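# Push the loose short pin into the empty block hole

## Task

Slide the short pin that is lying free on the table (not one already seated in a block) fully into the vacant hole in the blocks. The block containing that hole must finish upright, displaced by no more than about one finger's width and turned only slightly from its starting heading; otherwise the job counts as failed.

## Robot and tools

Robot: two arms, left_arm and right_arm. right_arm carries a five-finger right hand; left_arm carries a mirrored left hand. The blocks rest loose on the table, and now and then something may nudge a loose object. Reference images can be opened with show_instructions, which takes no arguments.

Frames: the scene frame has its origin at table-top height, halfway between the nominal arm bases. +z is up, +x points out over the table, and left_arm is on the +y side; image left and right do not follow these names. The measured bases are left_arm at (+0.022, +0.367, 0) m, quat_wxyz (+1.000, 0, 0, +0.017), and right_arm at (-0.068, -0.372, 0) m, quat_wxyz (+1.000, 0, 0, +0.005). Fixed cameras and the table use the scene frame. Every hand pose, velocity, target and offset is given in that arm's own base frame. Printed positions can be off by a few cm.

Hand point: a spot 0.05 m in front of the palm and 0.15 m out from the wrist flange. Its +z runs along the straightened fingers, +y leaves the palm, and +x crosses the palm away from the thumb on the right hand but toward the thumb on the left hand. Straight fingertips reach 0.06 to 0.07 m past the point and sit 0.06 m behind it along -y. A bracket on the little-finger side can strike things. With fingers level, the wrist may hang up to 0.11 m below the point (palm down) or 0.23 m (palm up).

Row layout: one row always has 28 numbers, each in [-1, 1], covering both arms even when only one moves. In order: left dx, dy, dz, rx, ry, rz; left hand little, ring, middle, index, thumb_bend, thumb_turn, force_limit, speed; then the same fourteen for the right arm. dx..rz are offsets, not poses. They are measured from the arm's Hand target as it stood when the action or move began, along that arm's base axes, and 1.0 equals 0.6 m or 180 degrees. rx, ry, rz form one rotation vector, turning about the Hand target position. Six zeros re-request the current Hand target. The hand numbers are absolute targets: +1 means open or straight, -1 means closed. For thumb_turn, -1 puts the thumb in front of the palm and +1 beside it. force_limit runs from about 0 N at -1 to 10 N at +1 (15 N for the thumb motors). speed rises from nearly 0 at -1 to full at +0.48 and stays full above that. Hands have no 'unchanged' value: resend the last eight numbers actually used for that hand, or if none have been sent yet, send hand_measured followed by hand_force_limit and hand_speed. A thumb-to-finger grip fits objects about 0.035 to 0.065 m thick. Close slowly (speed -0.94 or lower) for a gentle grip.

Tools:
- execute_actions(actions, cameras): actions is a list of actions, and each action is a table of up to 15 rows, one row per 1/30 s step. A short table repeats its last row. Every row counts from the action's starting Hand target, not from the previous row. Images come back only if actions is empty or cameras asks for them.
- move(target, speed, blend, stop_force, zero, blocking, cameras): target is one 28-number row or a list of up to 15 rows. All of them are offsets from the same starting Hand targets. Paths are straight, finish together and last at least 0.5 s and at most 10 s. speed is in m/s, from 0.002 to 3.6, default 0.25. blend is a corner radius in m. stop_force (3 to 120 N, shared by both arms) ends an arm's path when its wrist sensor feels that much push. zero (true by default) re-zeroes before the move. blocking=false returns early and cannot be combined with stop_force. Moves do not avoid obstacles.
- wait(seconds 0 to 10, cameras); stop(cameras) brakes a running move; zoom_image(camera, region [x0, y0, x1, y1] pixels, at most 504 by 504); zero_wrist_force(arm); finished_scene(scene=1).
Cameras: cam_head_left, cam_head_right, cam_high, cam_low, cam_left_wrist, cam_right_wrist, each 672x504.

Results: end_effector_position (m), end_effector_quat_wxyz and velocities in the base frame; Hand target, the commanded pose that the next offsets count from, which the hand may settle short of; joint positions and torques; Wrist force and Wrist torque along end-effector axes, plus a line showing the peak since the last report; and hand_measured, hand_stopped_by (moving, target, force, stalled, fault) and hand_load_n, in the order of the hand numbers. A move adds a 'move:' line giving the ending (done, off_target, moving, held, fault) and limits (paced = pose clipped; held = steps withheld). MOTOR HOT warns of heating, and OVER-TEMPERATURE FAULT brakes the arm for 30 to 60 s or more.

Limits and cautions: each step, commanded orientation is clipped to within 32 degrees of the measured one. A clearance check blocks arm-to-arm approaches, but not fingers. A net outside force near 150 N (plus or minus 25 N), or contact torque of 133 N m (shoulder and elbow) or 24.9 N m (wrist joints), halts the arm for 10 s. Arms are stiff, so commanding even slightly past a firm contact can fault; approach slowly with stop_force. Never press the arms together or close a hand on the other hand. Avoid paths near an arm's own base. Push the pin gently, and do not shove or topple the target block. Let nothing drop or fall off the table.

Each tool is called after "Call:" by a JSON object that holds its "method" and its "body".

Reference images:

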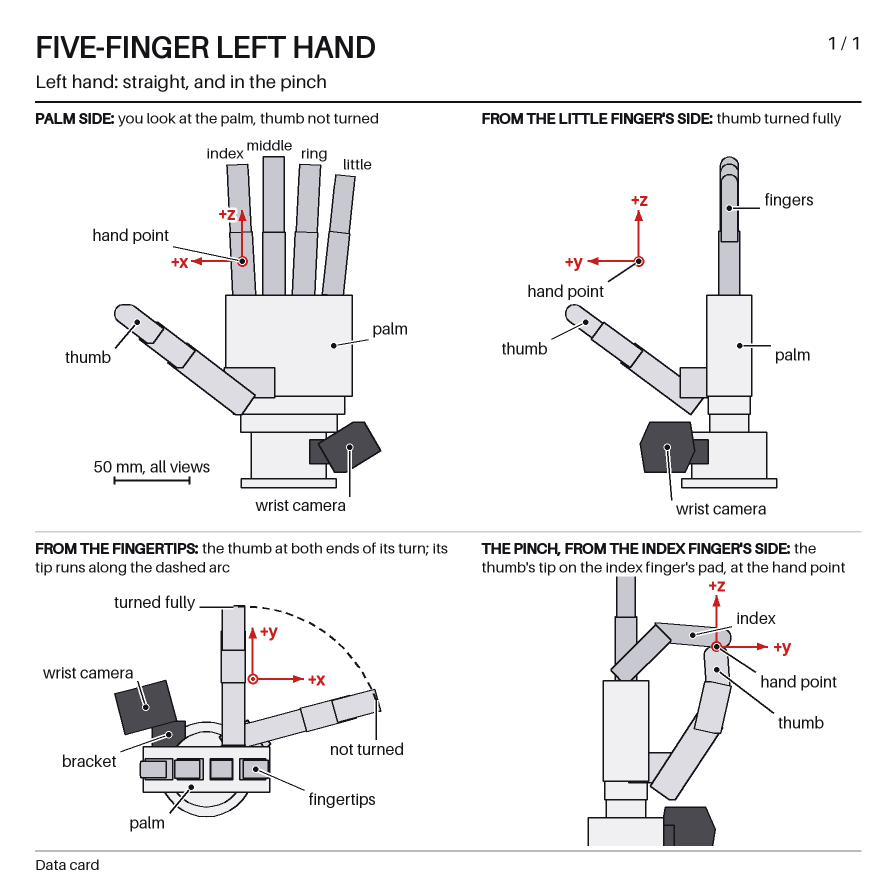

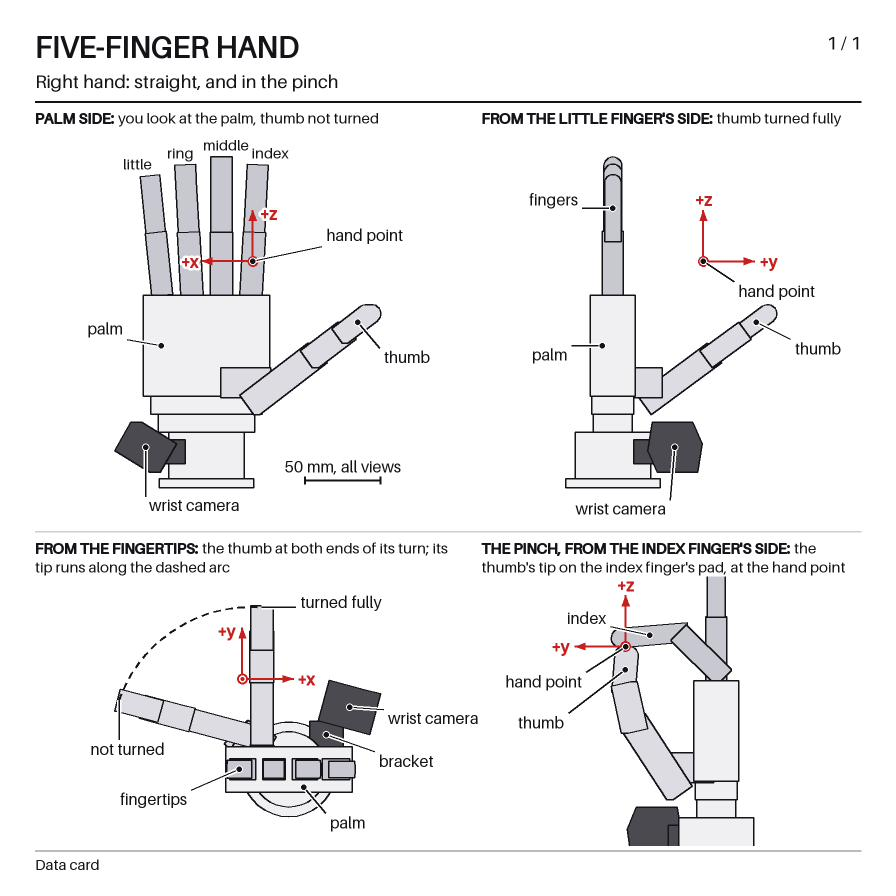

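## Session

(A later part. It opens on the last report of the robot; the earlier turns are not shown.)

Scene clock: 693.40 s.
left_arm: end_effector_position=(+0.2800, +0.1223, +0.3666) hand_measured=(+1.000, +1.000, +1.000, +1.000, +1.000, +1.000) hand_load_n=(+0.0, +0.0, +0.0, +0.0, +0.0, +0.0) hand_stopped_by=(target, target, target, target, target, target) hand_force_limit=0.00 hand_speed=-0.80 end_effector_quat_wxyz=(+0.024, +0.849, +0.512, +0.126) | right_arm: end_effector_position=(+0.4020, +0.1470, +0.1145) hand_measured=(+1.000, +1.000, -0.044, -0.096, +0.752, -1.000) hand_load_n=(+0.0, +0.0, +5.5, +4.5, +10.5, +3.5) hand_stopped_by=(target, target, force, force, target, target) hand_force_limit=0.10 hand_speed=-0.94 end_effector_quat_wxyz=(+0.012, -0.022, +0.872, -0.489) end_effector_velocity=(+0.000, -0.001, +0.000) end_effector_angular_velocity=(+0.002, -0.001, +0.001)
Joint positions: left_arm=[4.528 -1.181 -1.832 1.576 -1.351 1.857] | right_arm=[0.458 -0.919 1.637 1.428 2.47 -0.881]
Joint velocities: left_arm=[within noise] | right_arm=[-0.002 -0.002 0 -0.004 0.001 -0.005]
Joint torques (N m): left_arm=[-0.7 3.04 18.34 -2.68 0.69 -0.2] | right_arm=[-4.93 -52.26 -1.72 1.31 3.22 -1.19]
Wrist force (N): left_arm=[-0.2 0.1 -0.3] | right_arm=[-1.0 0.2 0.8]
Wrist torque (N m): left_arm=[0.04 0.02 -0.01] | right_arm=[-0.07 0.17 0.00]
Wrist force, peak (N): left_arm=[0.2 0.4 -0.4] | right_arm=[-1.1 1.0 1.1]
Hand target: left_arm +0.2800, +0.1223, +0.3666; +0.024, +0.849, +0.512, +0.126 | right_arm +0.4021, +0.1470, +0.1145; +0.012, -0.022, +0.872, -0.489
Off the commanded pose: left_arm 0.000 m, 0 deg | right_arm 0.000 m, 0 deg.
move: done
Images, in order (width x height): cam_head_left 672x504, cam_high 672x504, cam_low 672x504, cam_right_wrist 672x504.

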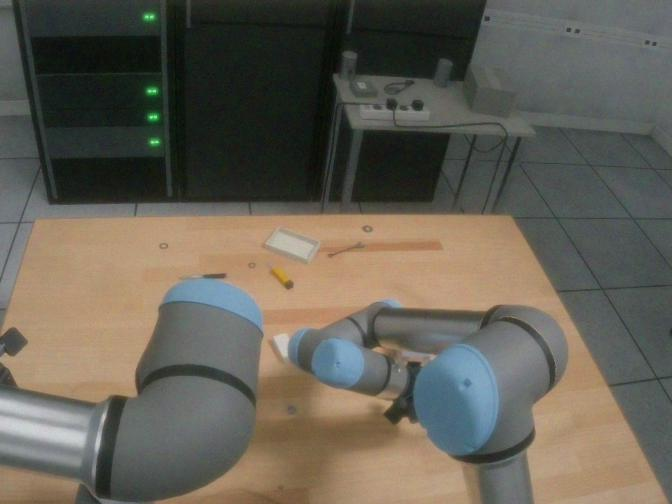

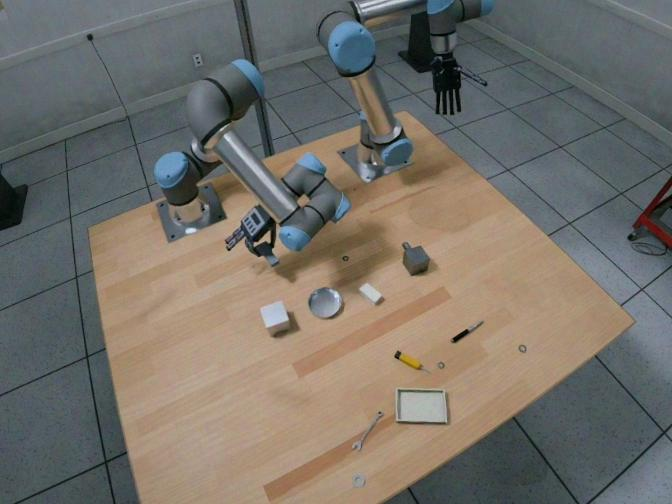

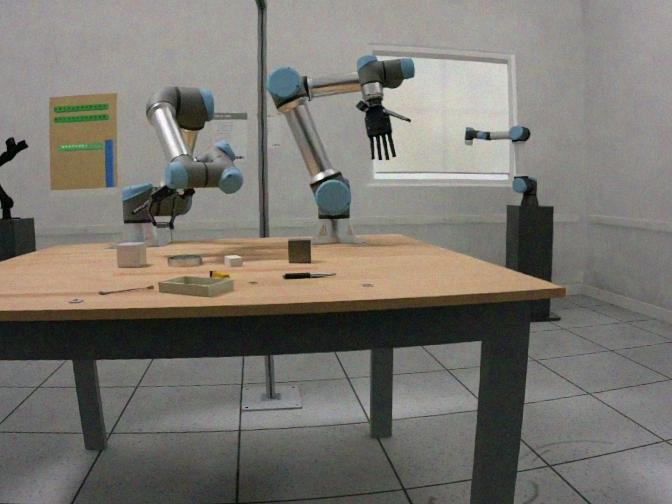

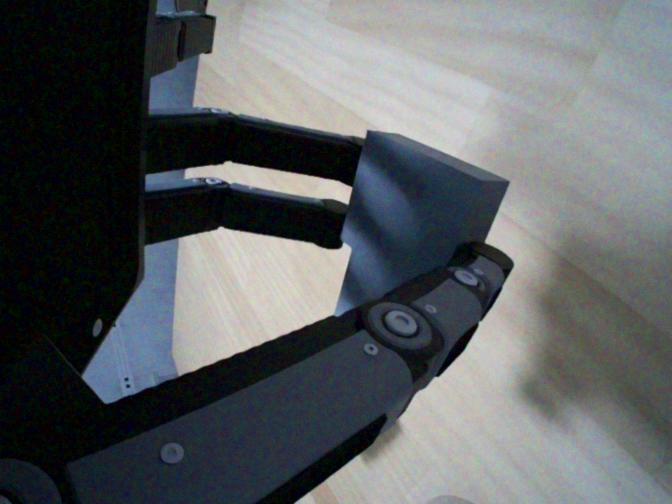

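Call:
{"method": "move", "body": {"target": [0,0,0,0,0,0,1,1,1,1,1,1,0,-0.8,-0.038,-0.132,-0.05,0,0,-0.022,1,1,-0.4,-0.35,0.75,-1,0.1,-0.94], "speed": 0.12, "cameras": ["all"]}}

Call:
{"method": "zoom_image", "body": {"camera": "cam_high", "region": [220, 230, 320, 350]}}

Call:
{"method": "zoom_image", "body": {"camera": "cam_low", "region": [80, 180, 200, 280]}}

Call:
{"method": "zoom_image", "body": {"camera": "cam_head_right", "region": [300, 300, 480, 440]}}

Scene clock: 739.00 s.
left_arm: end_effector_position=(+0.2800, +0.1223, +0.3666) hand_measured=(+1.000, +1.000, +1.000, +1.000, +1.000, +1.000) hand_load_n=(+0.0, +0.0, +0.0, +0.0, +0.0, +0.0) hand_stopped_by=(target, target, target, target, target, target) hand_force_limit=0.00 hand_speed=-0.80 end_effector_quat_wxyz=(+0.024, +0.849, +0.512, +0.126) | right_arm: end_effector_position=(+0.3793, +0.0679, +0.0846) hand_measured=(+1.000, +1.000, -0.044, -0.096, +0.752, -1.000) hand_load_n=(+0.0, +0.0, +5.0, +4.5, +10.5, +3.5) hand_stopped_by=(target, target, force, force, target, target) hand_force_limit=0.10 hand_speed=-0.94 end_effector_quat_wxyz=(-0.005, +0.008, +0.872, -0.489)
Joint positions: left_arm=[4.528 -1.181 -1.832 1.576 -1.351 1.857] | right_arm=[0.305 -0.974 1.818 1.205 2.513 -1.001]
Joint torques (N m): left_arm=[-2.69 1.89 18.89 -2.82 0.57 -0.36] | right_arm=[-5.54 -47.84 -0.12 1.33 3.2 -1.45]
Wrist force (N): left_arm=[0.2 0.0 -0.2] | right_arm=[-1.0 0.2 0.8]
Wrist torque (N m): left_arm=[0.02 -0.03 0.01] | right_arm=[-0.08 0.14 0.00]
Wrist force, peak (N): left_arm=[0.3 0.4 -0.3] | right_arm=[-1.2 0.0 1.1]
Hand target: left_arm +0.2800, +0.1223, +0.3666; +0.024, +0.849, +0.512, +0.126 | right_arm +0.3793, +0.0678, +0.0845; -0.005, +0.008, +0.872, -0.489
Off the commanded pose: left_arm 0.000 m, 0 deg | right_arm 0.000 m, 0 deg.
move: done

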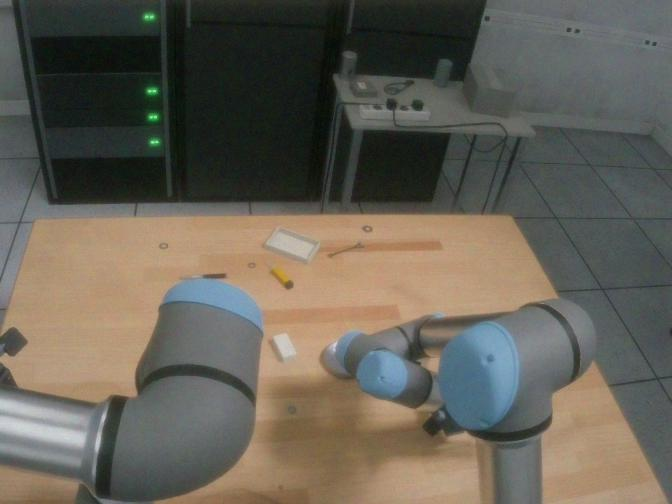

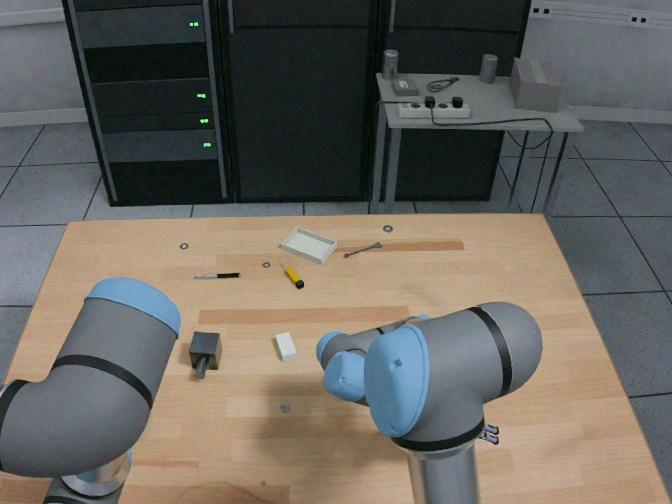

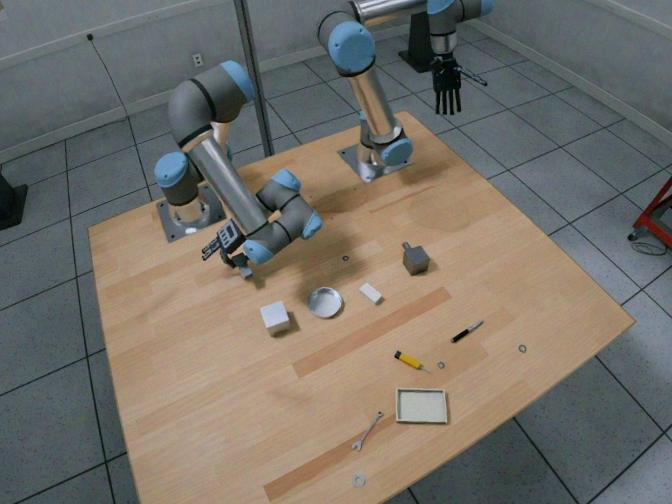

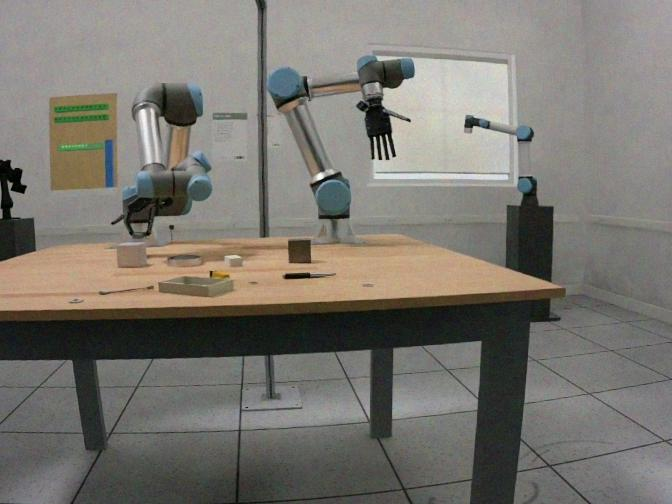

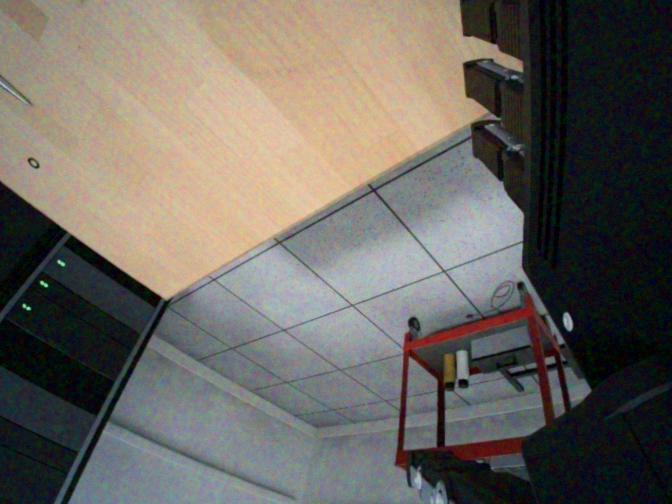

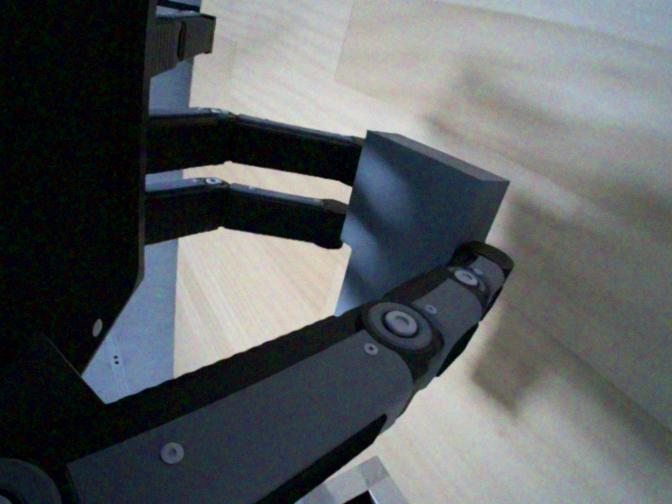

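Scaled by 4.200.

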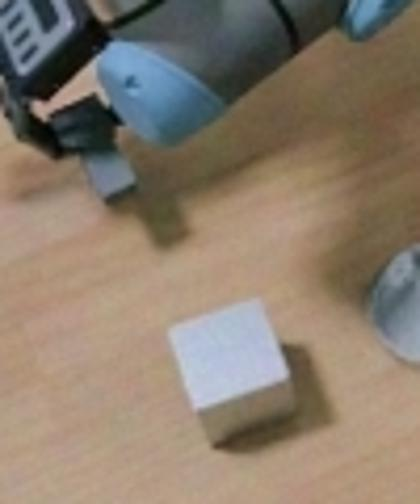

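Scaled by 4.200.

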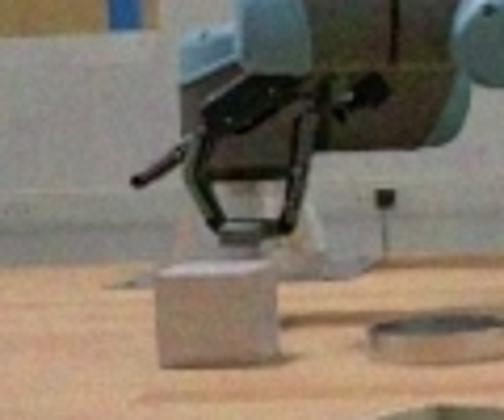

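Scaled by 2.800.

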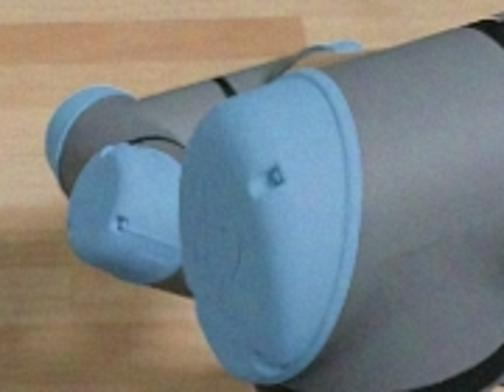

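Call:
{"method": "move", "body": {"target": [0,0,0,0,0,0,1,1,1,1,1,1,0,-0.8,0,0,-0.083,0,0,0,1,1,-0.4,-0.35,0.75,-1,0.1,-0.94], "speed": 0.1}}

Call:
{"method": "move", "body": {"target": [0,0,0,0,0,0,1,1,1,1,1,1,0,-0.8,0,0,-0.05,0,0,0,1,1,-0.4,-0.35,0.75,-1,0.1,-0.94], "speed": 0.006, "stop_force": 3, "cameras": ["cam_high","cam_low","cam_right_wrist"]}}

Call:
{"method": "zoom_image", "body": {"camera": "cam_low", "region": [80, 180, 200, 280]}}

Call:
{"method": "zoom_image", "body": {"camera": "cam_high", "region": [220, 230, 320, 350]}}

Scene clock: 780.77 s.
left_arm: end_effector_position=(+0.2800, +0.1223, +0.3666) hand_measured=(+1.000, +1.000, +1.000, +1.000, +1.000, +1.000) hand_load_n=(+0.0, +0.0, +0.0, +0.0, +0.0, +0.0) hand_stopped_by=(target, target, target, target, target, target) hand_force_limit=0.00 hand_speed=-0.80 end_effector_quat_wxyz=(+0.024, +0.849, +0.512, +0.126) | right_arm: end_effector_position=(+0.3792, +0.0678, +0.0349) hand_measured=(+1.000, +1.000, -0.044, -0.096, +0.752, -1.000) hand_load_n=(+0.0, +0.0, +5.0, +4.5, +10.5, +3.5) hand_stopped_by=(target, target, force, force, target, target) hand_force_limit=0.10 hand_speed=-0.94 end_effector_quat_wxyz=(-0.005, +0.008, +0.872, -0.489)
Joint positions: left_arm=[4.528 -1.181 -1.832 1.576 -1.351 1.857] | right_arm=[0.304 -0.879 1.829 1.1 2.513 -1.002]
Joint torques (N m): left_arm=[-1.51 2.86 19.11 -2.8 0.7 -0.32] | right_arm=[-4.64 -30.02 -22.12 1.24 3.34 -1.36]
Wrist force (N): left_arm=[0.1 0.2 -0.2] | right_arm=[-1.0 0.0 0.8]
Wrist torque (N m): left_arm=[0.04 -0.01 0.00] | right_arm=[-0.09 0.14 0.00]
Wrist force, peak (N): left_arm=[0.2 0.5 -0.1] | right_arm=[-0.9 0.7 1.3]
Hand target: left_arm +0.2800, +0.1223, +0.3666; +0.024, +0.849, +0.512, +0.126 | right_arm +0.3793, +0.0678, +0.0347; -0.005, +0.008, +0.872, -0.489
Off the commanded pose: left_arm 0.000 m, 0 deg | right_arm 0.000 m, 0 deg.
move: done

Scene clock: 783.70 s.
left_arm: end_effector_position=(+0.2800, +0.1223, +0.3666) hand_measured=(+1.000, +1.000, +1.000, +1.000, +1.000, +1.000) hand_load_n=(+0.0, +0.5, +0.0, +0.0, +0.0, +0.0) hand_stopped_by=(target, target, target, target, target, target) hand_force_limit=0.00 hand_speed=-0.80 end_effector_quat_wxyz=(+0.024, +0.849, +0.512, +0.126) | right_arm: end_effector_position=(+0.3792, +0.0678, +0.0240) hand_measured=(+1.000, +1.000, -0.044, -0.096, +0.752, -1.000) hand_load_n=(+0.0, +0.0, +5.0, +5.0, +10.5, +3.0) hand_stopped_by=(target, target, force, force, target, target) hand_force_limit=0.10 hand_speed=-0.94 end_effector_quat_wxyz=(-0.005, +0.008, +0.872, -0.489)
Joint positions: left_arm=[4.528 -1.181 -1.832 1.576 -1.351 1.857] | right_arm=[0.304 -0.858 1.829 1.078 2.513 -1.002]
Joint torques (N m): left_arm=[-1.86 2.05 18.52 -2.63 0.8 0.02] | right_arm=[-4.75 -48.88 0.85 3.89 0.41 -1.29]
Wrist force (N): left_arm=[0.1 0.2 -0.1] | right_arm=[-0.7 -1.2 0.2]
Wrist torque (N m): left_arm=[0.04 -0.02 0.00] | right_arm=[-0.17 0.13 -0.02]
Wrist force, peak (N): left_arm=[0.3 0.4 -0.1] | right_arm=[-0.9 -4.3 -1.3]
Hand target: left_arm +0.2800, +0.1223, +0.3666; +0.024, +0.849, +0.512, +0.126 | right_arm +0.3792, +0.0678, +0.0240; -0.005, +0.008, +0.872, -0.489 (not the last commanded pose)
Off the commanded pose: left_arm 0.000 m, 0 deg | right_arm 0.019 m, 0 deg.
move: contact (right_arm)
Images, in order (width x height): cam_high 672x504, cam_low 672x504, cam_right_wrist 672x504.

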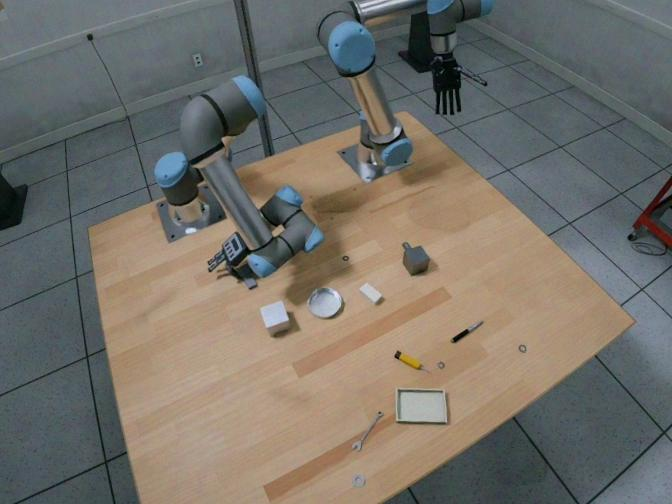

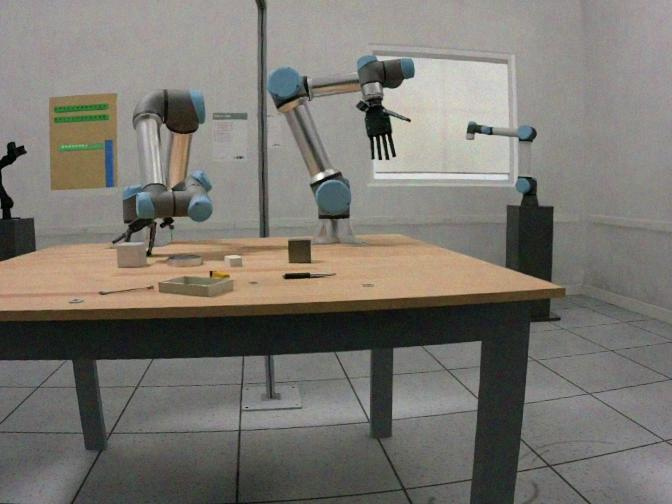

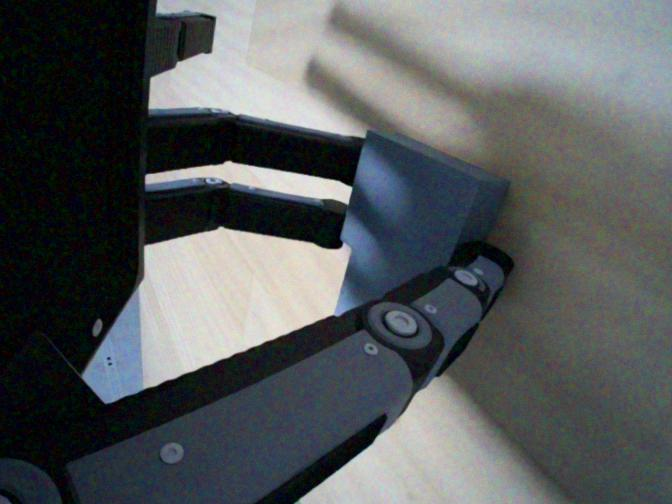

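Scaled by 4.200.

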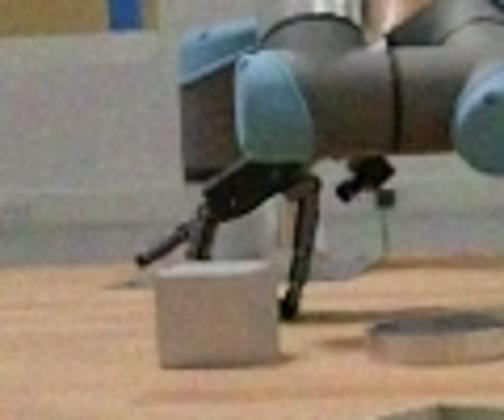

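Scaled by 4.200.

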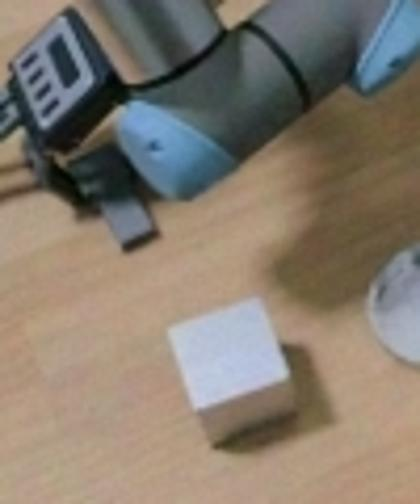

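Call:
{"method": "zoom_image", "body": {"camera": "cam_high", "region": [235, 270, 275, 300]}}

Call:
{"method": "zoom_image", "body": {"camera": "cam_high", "region": [255, 295, 300, 345]}}

Scaled by 12.600.

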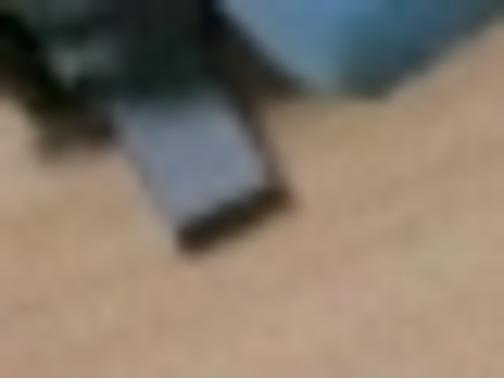

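Scaled by 10.080.

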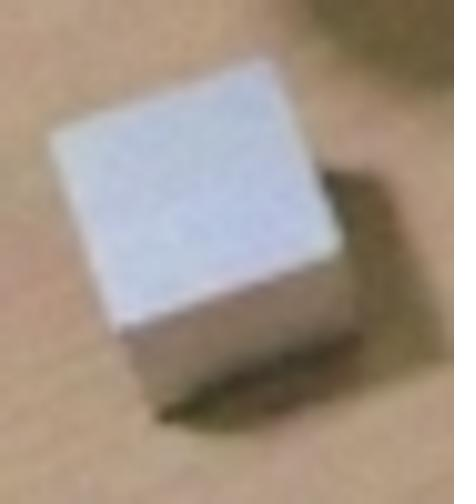

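Call:
{"method": "move", "body": {"target": [[0,0,0,0,0,0,1,1,1,1,1,1,0,-0.8,0,0.08,0.14,0,0,-0.05,1,1,-0.4,-0.35,0.75,-1,0.1,-0.94],[0,0,0,0,0,0,1,1,1,1,1,1,0,-0.8,0.22,0.06,0.14,0,0,-0.05,1,1,-0.4,-0.35,0.75,-1,0.1,-0.94]], "speed": 0.1, "cameras": ["cam_high","cam_low","cam_right_wrist","cam_head_right","cam_head_left"]}}

Call:
{"method": "zoom_image", "body": {"camera": "cam_low", "region": [80, 180, 200, 280]}}

Call:
{"method": "zoom_image", "body": {"camera": "cam_high", "region": [230, 260, 310, 340]}}

Scene clock: 844.20 s.
left_arm: end_effector_position=(+0.2800, +0.1223, +0.3666) hand_measured=(+1.000, +1.000, +1.000, +1.000, +1.000, +1.000) hand_load_n=(+0.0, +0.0, +0.5, +0.0, +0.0, +0.0) hand_stopped_by=(target, target, target, target, target, target) hand_force_limit=0.00 hand_speed=-0.80 end_effector_quat_wxyz=(+0.024, +0.849, +0.512, +0.126) | right_arm: end_effector_position=(+0.5111, +0.1038, +0.1080) hand_measured=(+1.000, +1.000, -0.044, -0.096, +0.752, -1.000) hand_load_n=(+0.0, +0.0, +5.0, +5.0, +10.5, +3.0) hand_stopped_by=(target, target, force, force, target, target) hand_force_limit=0.10 hand_speed=-0.94 end_effector_quat_wxyz=(-0.043, +0.076, +0.869, -0.487)
Joint positions: left_arm=[4.528 -1.181 -1.832 1.576 -1.351 1.857] | right_arm=[0.284 -0.712 1.274 1.636 2.441 -0.814]
Joint torques (N m): left_arm=[-1.95 0.41 18.1 -2.82 0.77 -0.14] | right_arm=[-5.24 -42.52 -28.3 4.16 3.15 -1.35]
Wrist force (N): left_arm=[0.3 0.2 -0.5] | right_arm=[-1.3 0.1 0.8]
Wrist torque (N m): left_arm=[0.05 -0.06 0.01] | right_arm=[-0.09 0.20 -0.02]
Wrist force, peak (N): left_arm=[0.0 0.3 -0.6] | right_arm=[-1.0 0.3 1.5]
Hand target: left_arm +0.2800, +0.1223, +0.3666; +0.024, +0.849, +0.512, +0.126 | right_arm +0.5112, +0.1038, +0.1080; -0.043, +0.076, +0.869, -0.487
Off the commanded pose: left_arm 0.000 m, 0 deg | right_arm 0.000 m, 0 deg.
move: done
Images, in order (width x height): cam_head_left 672x504, cam_head_right 672x504, cam_high 672x504, cam_low 672x504, cam_right_wrist 672x504.

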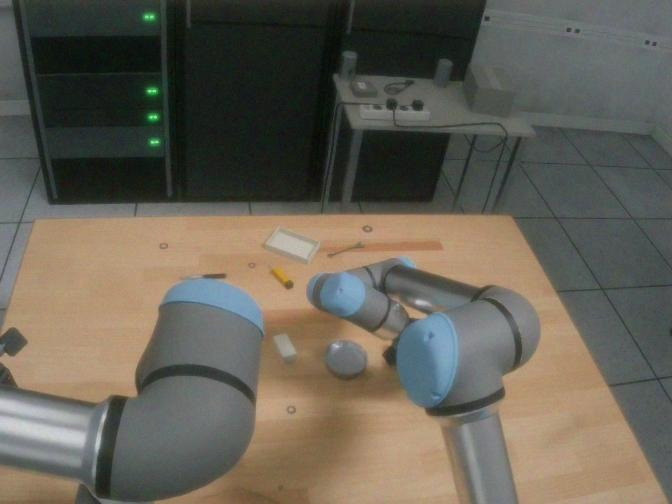

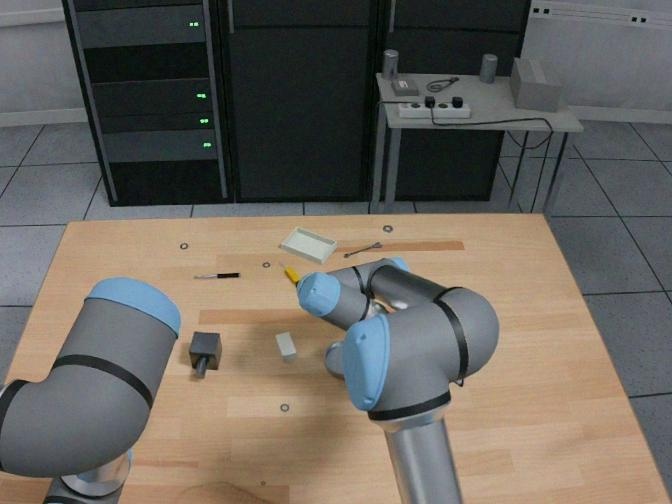

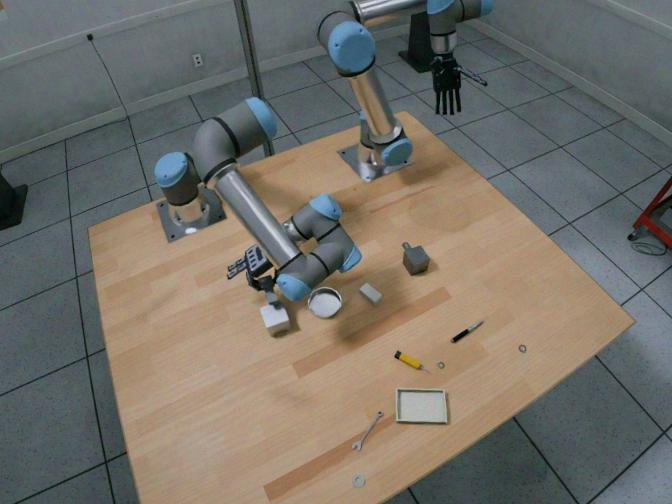

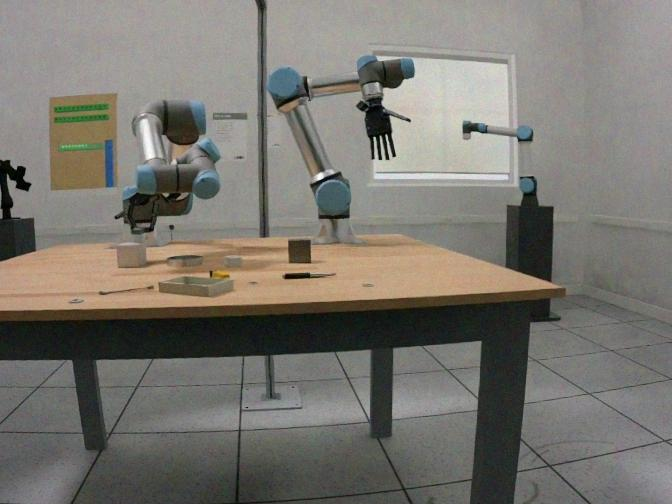

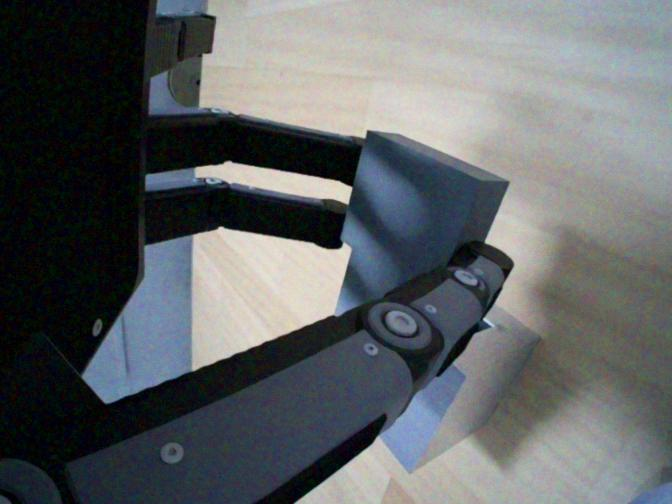

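Scaled by 4.200.

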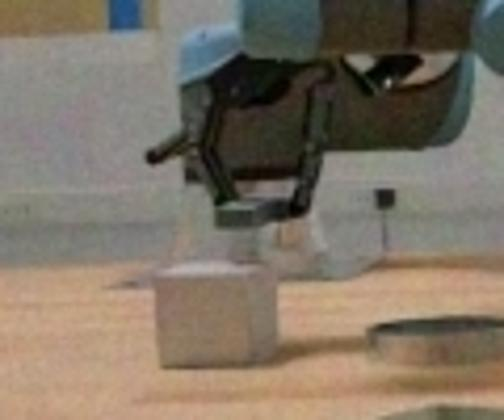

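Scaled by 6.300.

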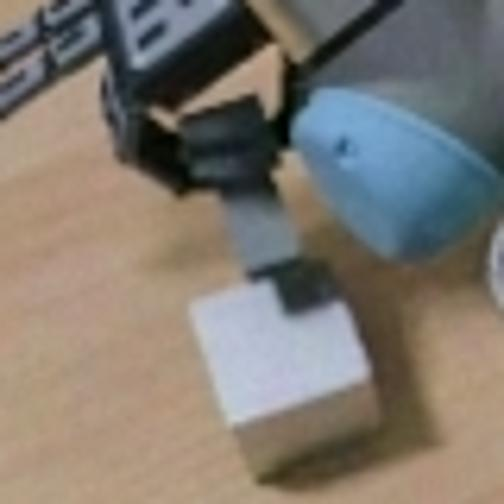

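Call:
{"method": "move", "body": {"target": [0,0,0,0,0,0,1,1,1,1,1,1,0,-0.8,0.05,-0.0217,0,0,0,0,1,1,-0.4,-0.35,0.75,-1,0.1,-0.94], "speed": 0.06, "cameras": ["cam_high","cam_low"]}}

Call:
{"method": "zoom_image", "body": {"camera": "cam_high", "region": [255, 285, 300, 345]}}

Call:
{"method": "zoom_image", "body": {"camera": "cam_low", "region": [110, 220, 160, 275]}}

Scene clock: 866.30 s.
left_arm: end_effector_position=(+0.2800, +0.1223, +0.3666) hand_measured=(+1.000, +1.000, +1.000, +1.000, +1.000, +1.000) hand_load_n=(+0.0, +0.0, +0.0, +0.0, +0.0, +0.0) hand_stopped_by=(target, target, target, target, target, target) hand_force_limit=0.00 hand_speed=-0.80 end_effector_quat_wxyz=(+0.024, +0.849, +0.512, +0.126) | right_arm: end_effector_position=(+0.5199, +0.1000, +0.1081) hand_measured=(+1.000, +1.000, -0.044, -0.096, +0.752, -1.000) hand_load_n=(+0.0, +0.0, +5.0, +4.5, +10.5, +3.0) hand_stopped_by=(target, target, force, force, target, target) hand_force_limit=0.10 hand_speed=-0.94 end_effector_quat_wxyz=(-0.043, +0.076, +0.869, -0.487)
Joint positions: left_arm=[4.528 -1.181 -1.832 1.576 -1.351 1.857] | right_arm=[0.273 -0.7 1.246 1.641 2.447 -0.827]
Joint torques (N m): left_arm=[-1.64 1.73 18.81 -2.97 0.77 -0.1] | right_arm=[6.32 -60.97 -2.94 1.4 -0.6 1.47]
Wrist force (N): left_arm=[0.2 0.2 0.0] | right_arm=[-1.1 0.3 0.7]
Wrist torque (N m): left_arm=[0.03 -0.02 0.01] | right_arm=[-0.05 0.17 -0.22]
Wrist force, peak (N): left_arm=[0.3 0.3 -0.3] | right_arm=[-2.5 0.2 1.1]
Hand target: left_arm +0.2800, +0.1223, +0.3666; +0.024, +0.849, +0.512, +0.126 | right_arm +0.5198, +0.1000, +0.1081; -0.043, +0.076, +0.869, -0.487 (not the last commanded pose)
Off the commanded pose: left_arm 0.000 m, 0 deg | right_arm 0.023 m, 0 deg.
move: held (right_arm; a check stopped the path); limits=held
pose unreachable (right arm): on one or more control steps of this call, first in action 0 (counted from 0), this arm could not follow its commanded pose, so it was not sent that pose on those steps. It may still have moved: this result reports where it is.
cause: moving toward the commanded pose would bring two parts of the arm too close to each other (joints 4 (wrist 1) to 6 (wrist 3) lie between them).
Images, in order (width x height): cam_high 672x504, cam_low 672x504.

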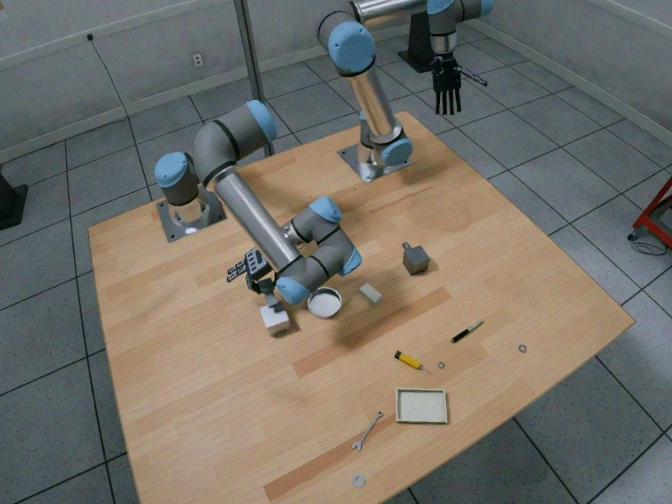

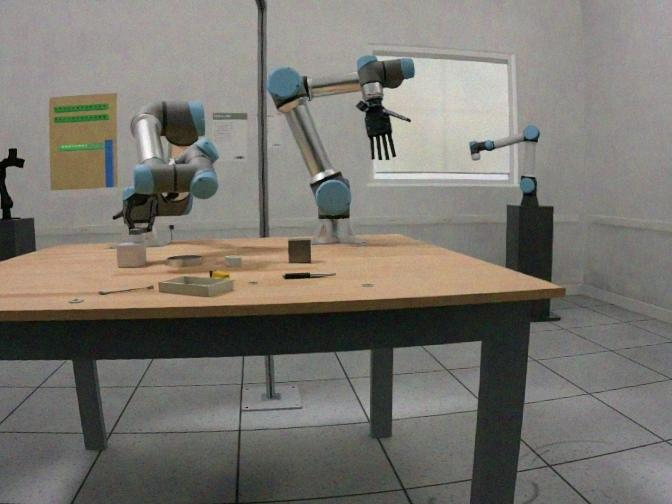

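Scaled by 8.400.

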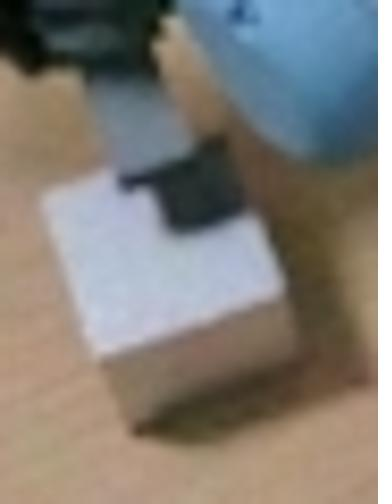

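Scaled by 9.164.

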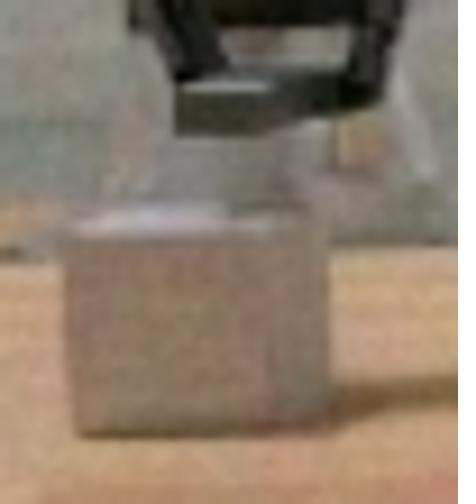

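Call:
{"method": "move", "body": {"target": [[0,0,0,0,0,0,1,1,1,1,1,1,0,-0.8,-0.06,0.01,0,0,0,0,1,1,-0.4,-0.35,0.75,-1,0.1,-0.94],[0,0,0,0,0,0,1,1,1,1,1,1,0,-0.8,-0.06,0.01,-0.097,0,0,0,1,1,-0.4,-0.35,0.75,-1,0.1,-0.94]], "speed": 0.08, "cameras": ["cam_high","cam_low","cam_right_wrist"]}}

Call:
{"method": "zoom_image", "body": {"camera": "cam_high", "region": [250, 280, 300, 345]}}

Call:
{"method": "zoom_image", "body": {"camera": "cam_low", "region": [110, 220, 160, 275]}}

Call:
{"method": "zoom_image", "body": {"camera": "cam_right_wrist", "region": [340, 250, 600, 504]}}

Scene clock: 905.70 s.
left_arm: end_effector_position=(+0.2800, +0.1223, +0.3666) hand_measured=(+1.000, +1.000, +1.000, +1.000, +1.000, +1.000) hand_load_n=(+0.0, +0.0, +0.0, +0.0, +0.0, +0.0) hand_stopped_by=(target, target, target, target, target, target) hand_force_limit=0.00 hand_speed=-0.80 end_effector_quat_wxyz=(+0.024, +0.849, +0.512, +0.126) | right_arm: end_effector_position=(+0.4837, +0.1060, +0.0501) hand_measured=(+1.000, +1.000, -0.044, -0.096, +0.752, -1.000) hand_load_n=(+0.0, +0.0, +5.0, +5.0, +10.5, +3.5) hand_stopped_by=(target, target, force, force, target, target) hand_force_limit=0.10 hand_speed=-0.94 end_effector_quat_wxyz=(-0.043, +0.076, +0.869, -0.487)
Joint positions: left_arm=[4.528 -1.181 -1.832 1.576 -1.351 1.857] | right_arm=[0.302 -0.674 1.384 1.505 2.43 -0.791]
Joint torques (N m): left_arm=[-2.73 2.63 18.06 -2.96 0.85 -0.17] | right_arm=[0.01 -41.1 -27.14 1.35 1.93 -1.38]
Wrist force (N): left_arm=[0.1 0.3 -0.1] | right_arm=[-1.4 0.3 0.7]
Wrist torque (N m): left_arm=[0.05 -0.01 0.00] | right_arm=[-0.05 0.20 -0.24]
Wrist force, peak (N): left_arm=[0.5 0.2 -0.2] | right_arm=[-1.5 0.3 1.1]
Hand target: left_arm +0.2800, +0.1223, +0.3666; +0.024, +0.849, +0.512, +0.126 | right_arm +0.4838, +0.1060, +0.0499; -0.043, +0.076, +0.869, -0.487
Off the commanded pose: left_arm 0.000 m, 0 deg | right_arm 0.000 m, 0 deg.
move: done
Images, in order (width x height): cam_high 672x504, cam_low 672x504, cam_right_wrist 672x504.

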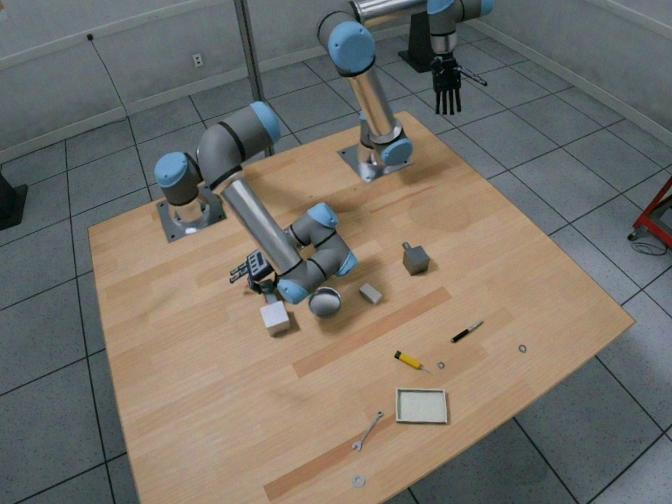

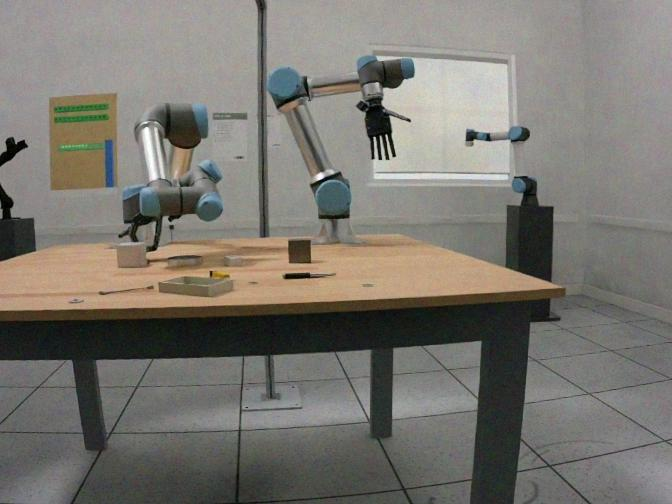

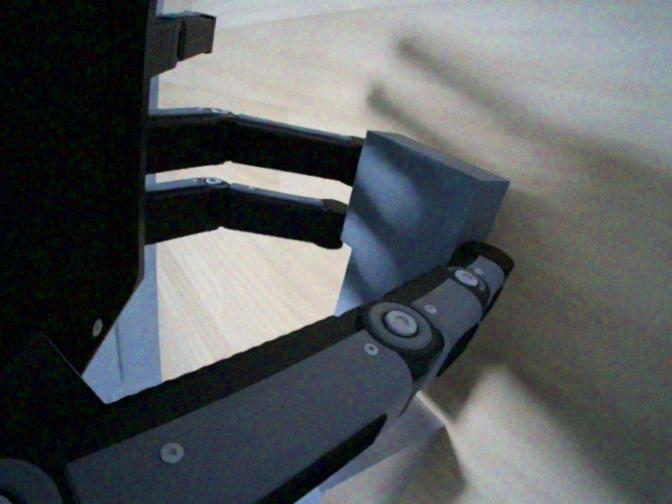

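Scaled by 7.754.

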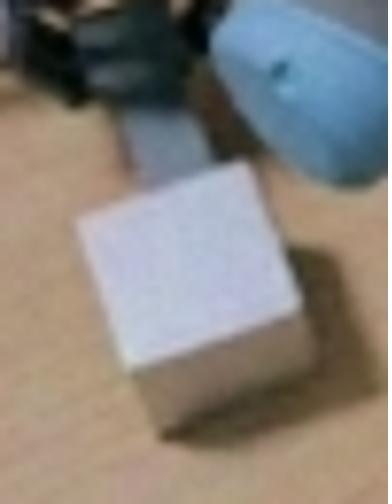

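Scaled by 9.164.

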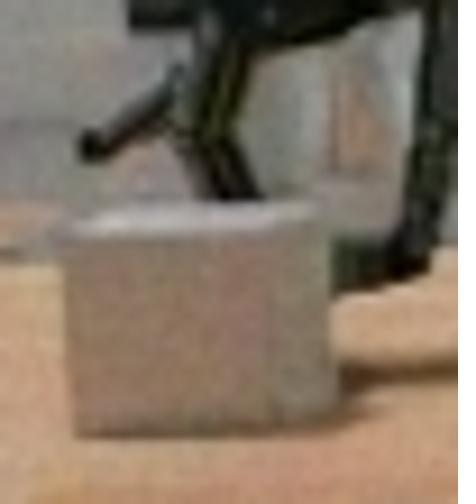

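Scaled by 1.938 from the camera's 672x504 image, which has a finer 960x720 frame.

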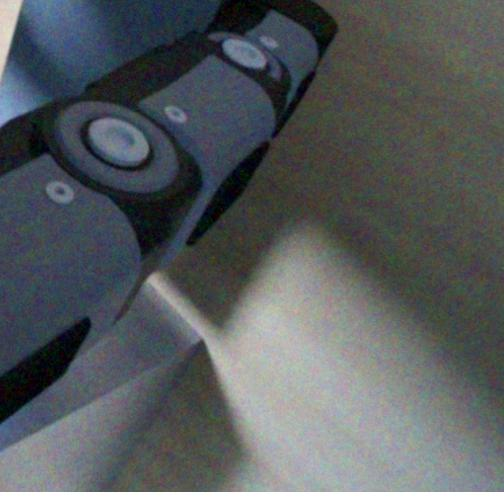

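Call:
{"method": "zoom_image", "body": {"camera": "cam_high", "region": [258, 285, 288, 310]}}

Scaled by 16.800.

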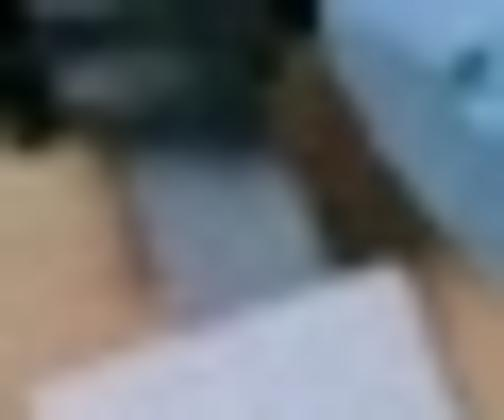

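Call:
{"method": "zoom_image", "body": {"camera": "cam_low", "region": [112, 236, 152, 272]}}

Scaled by 12.600.

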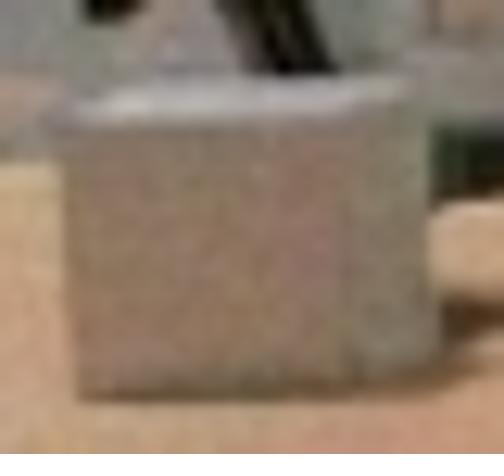

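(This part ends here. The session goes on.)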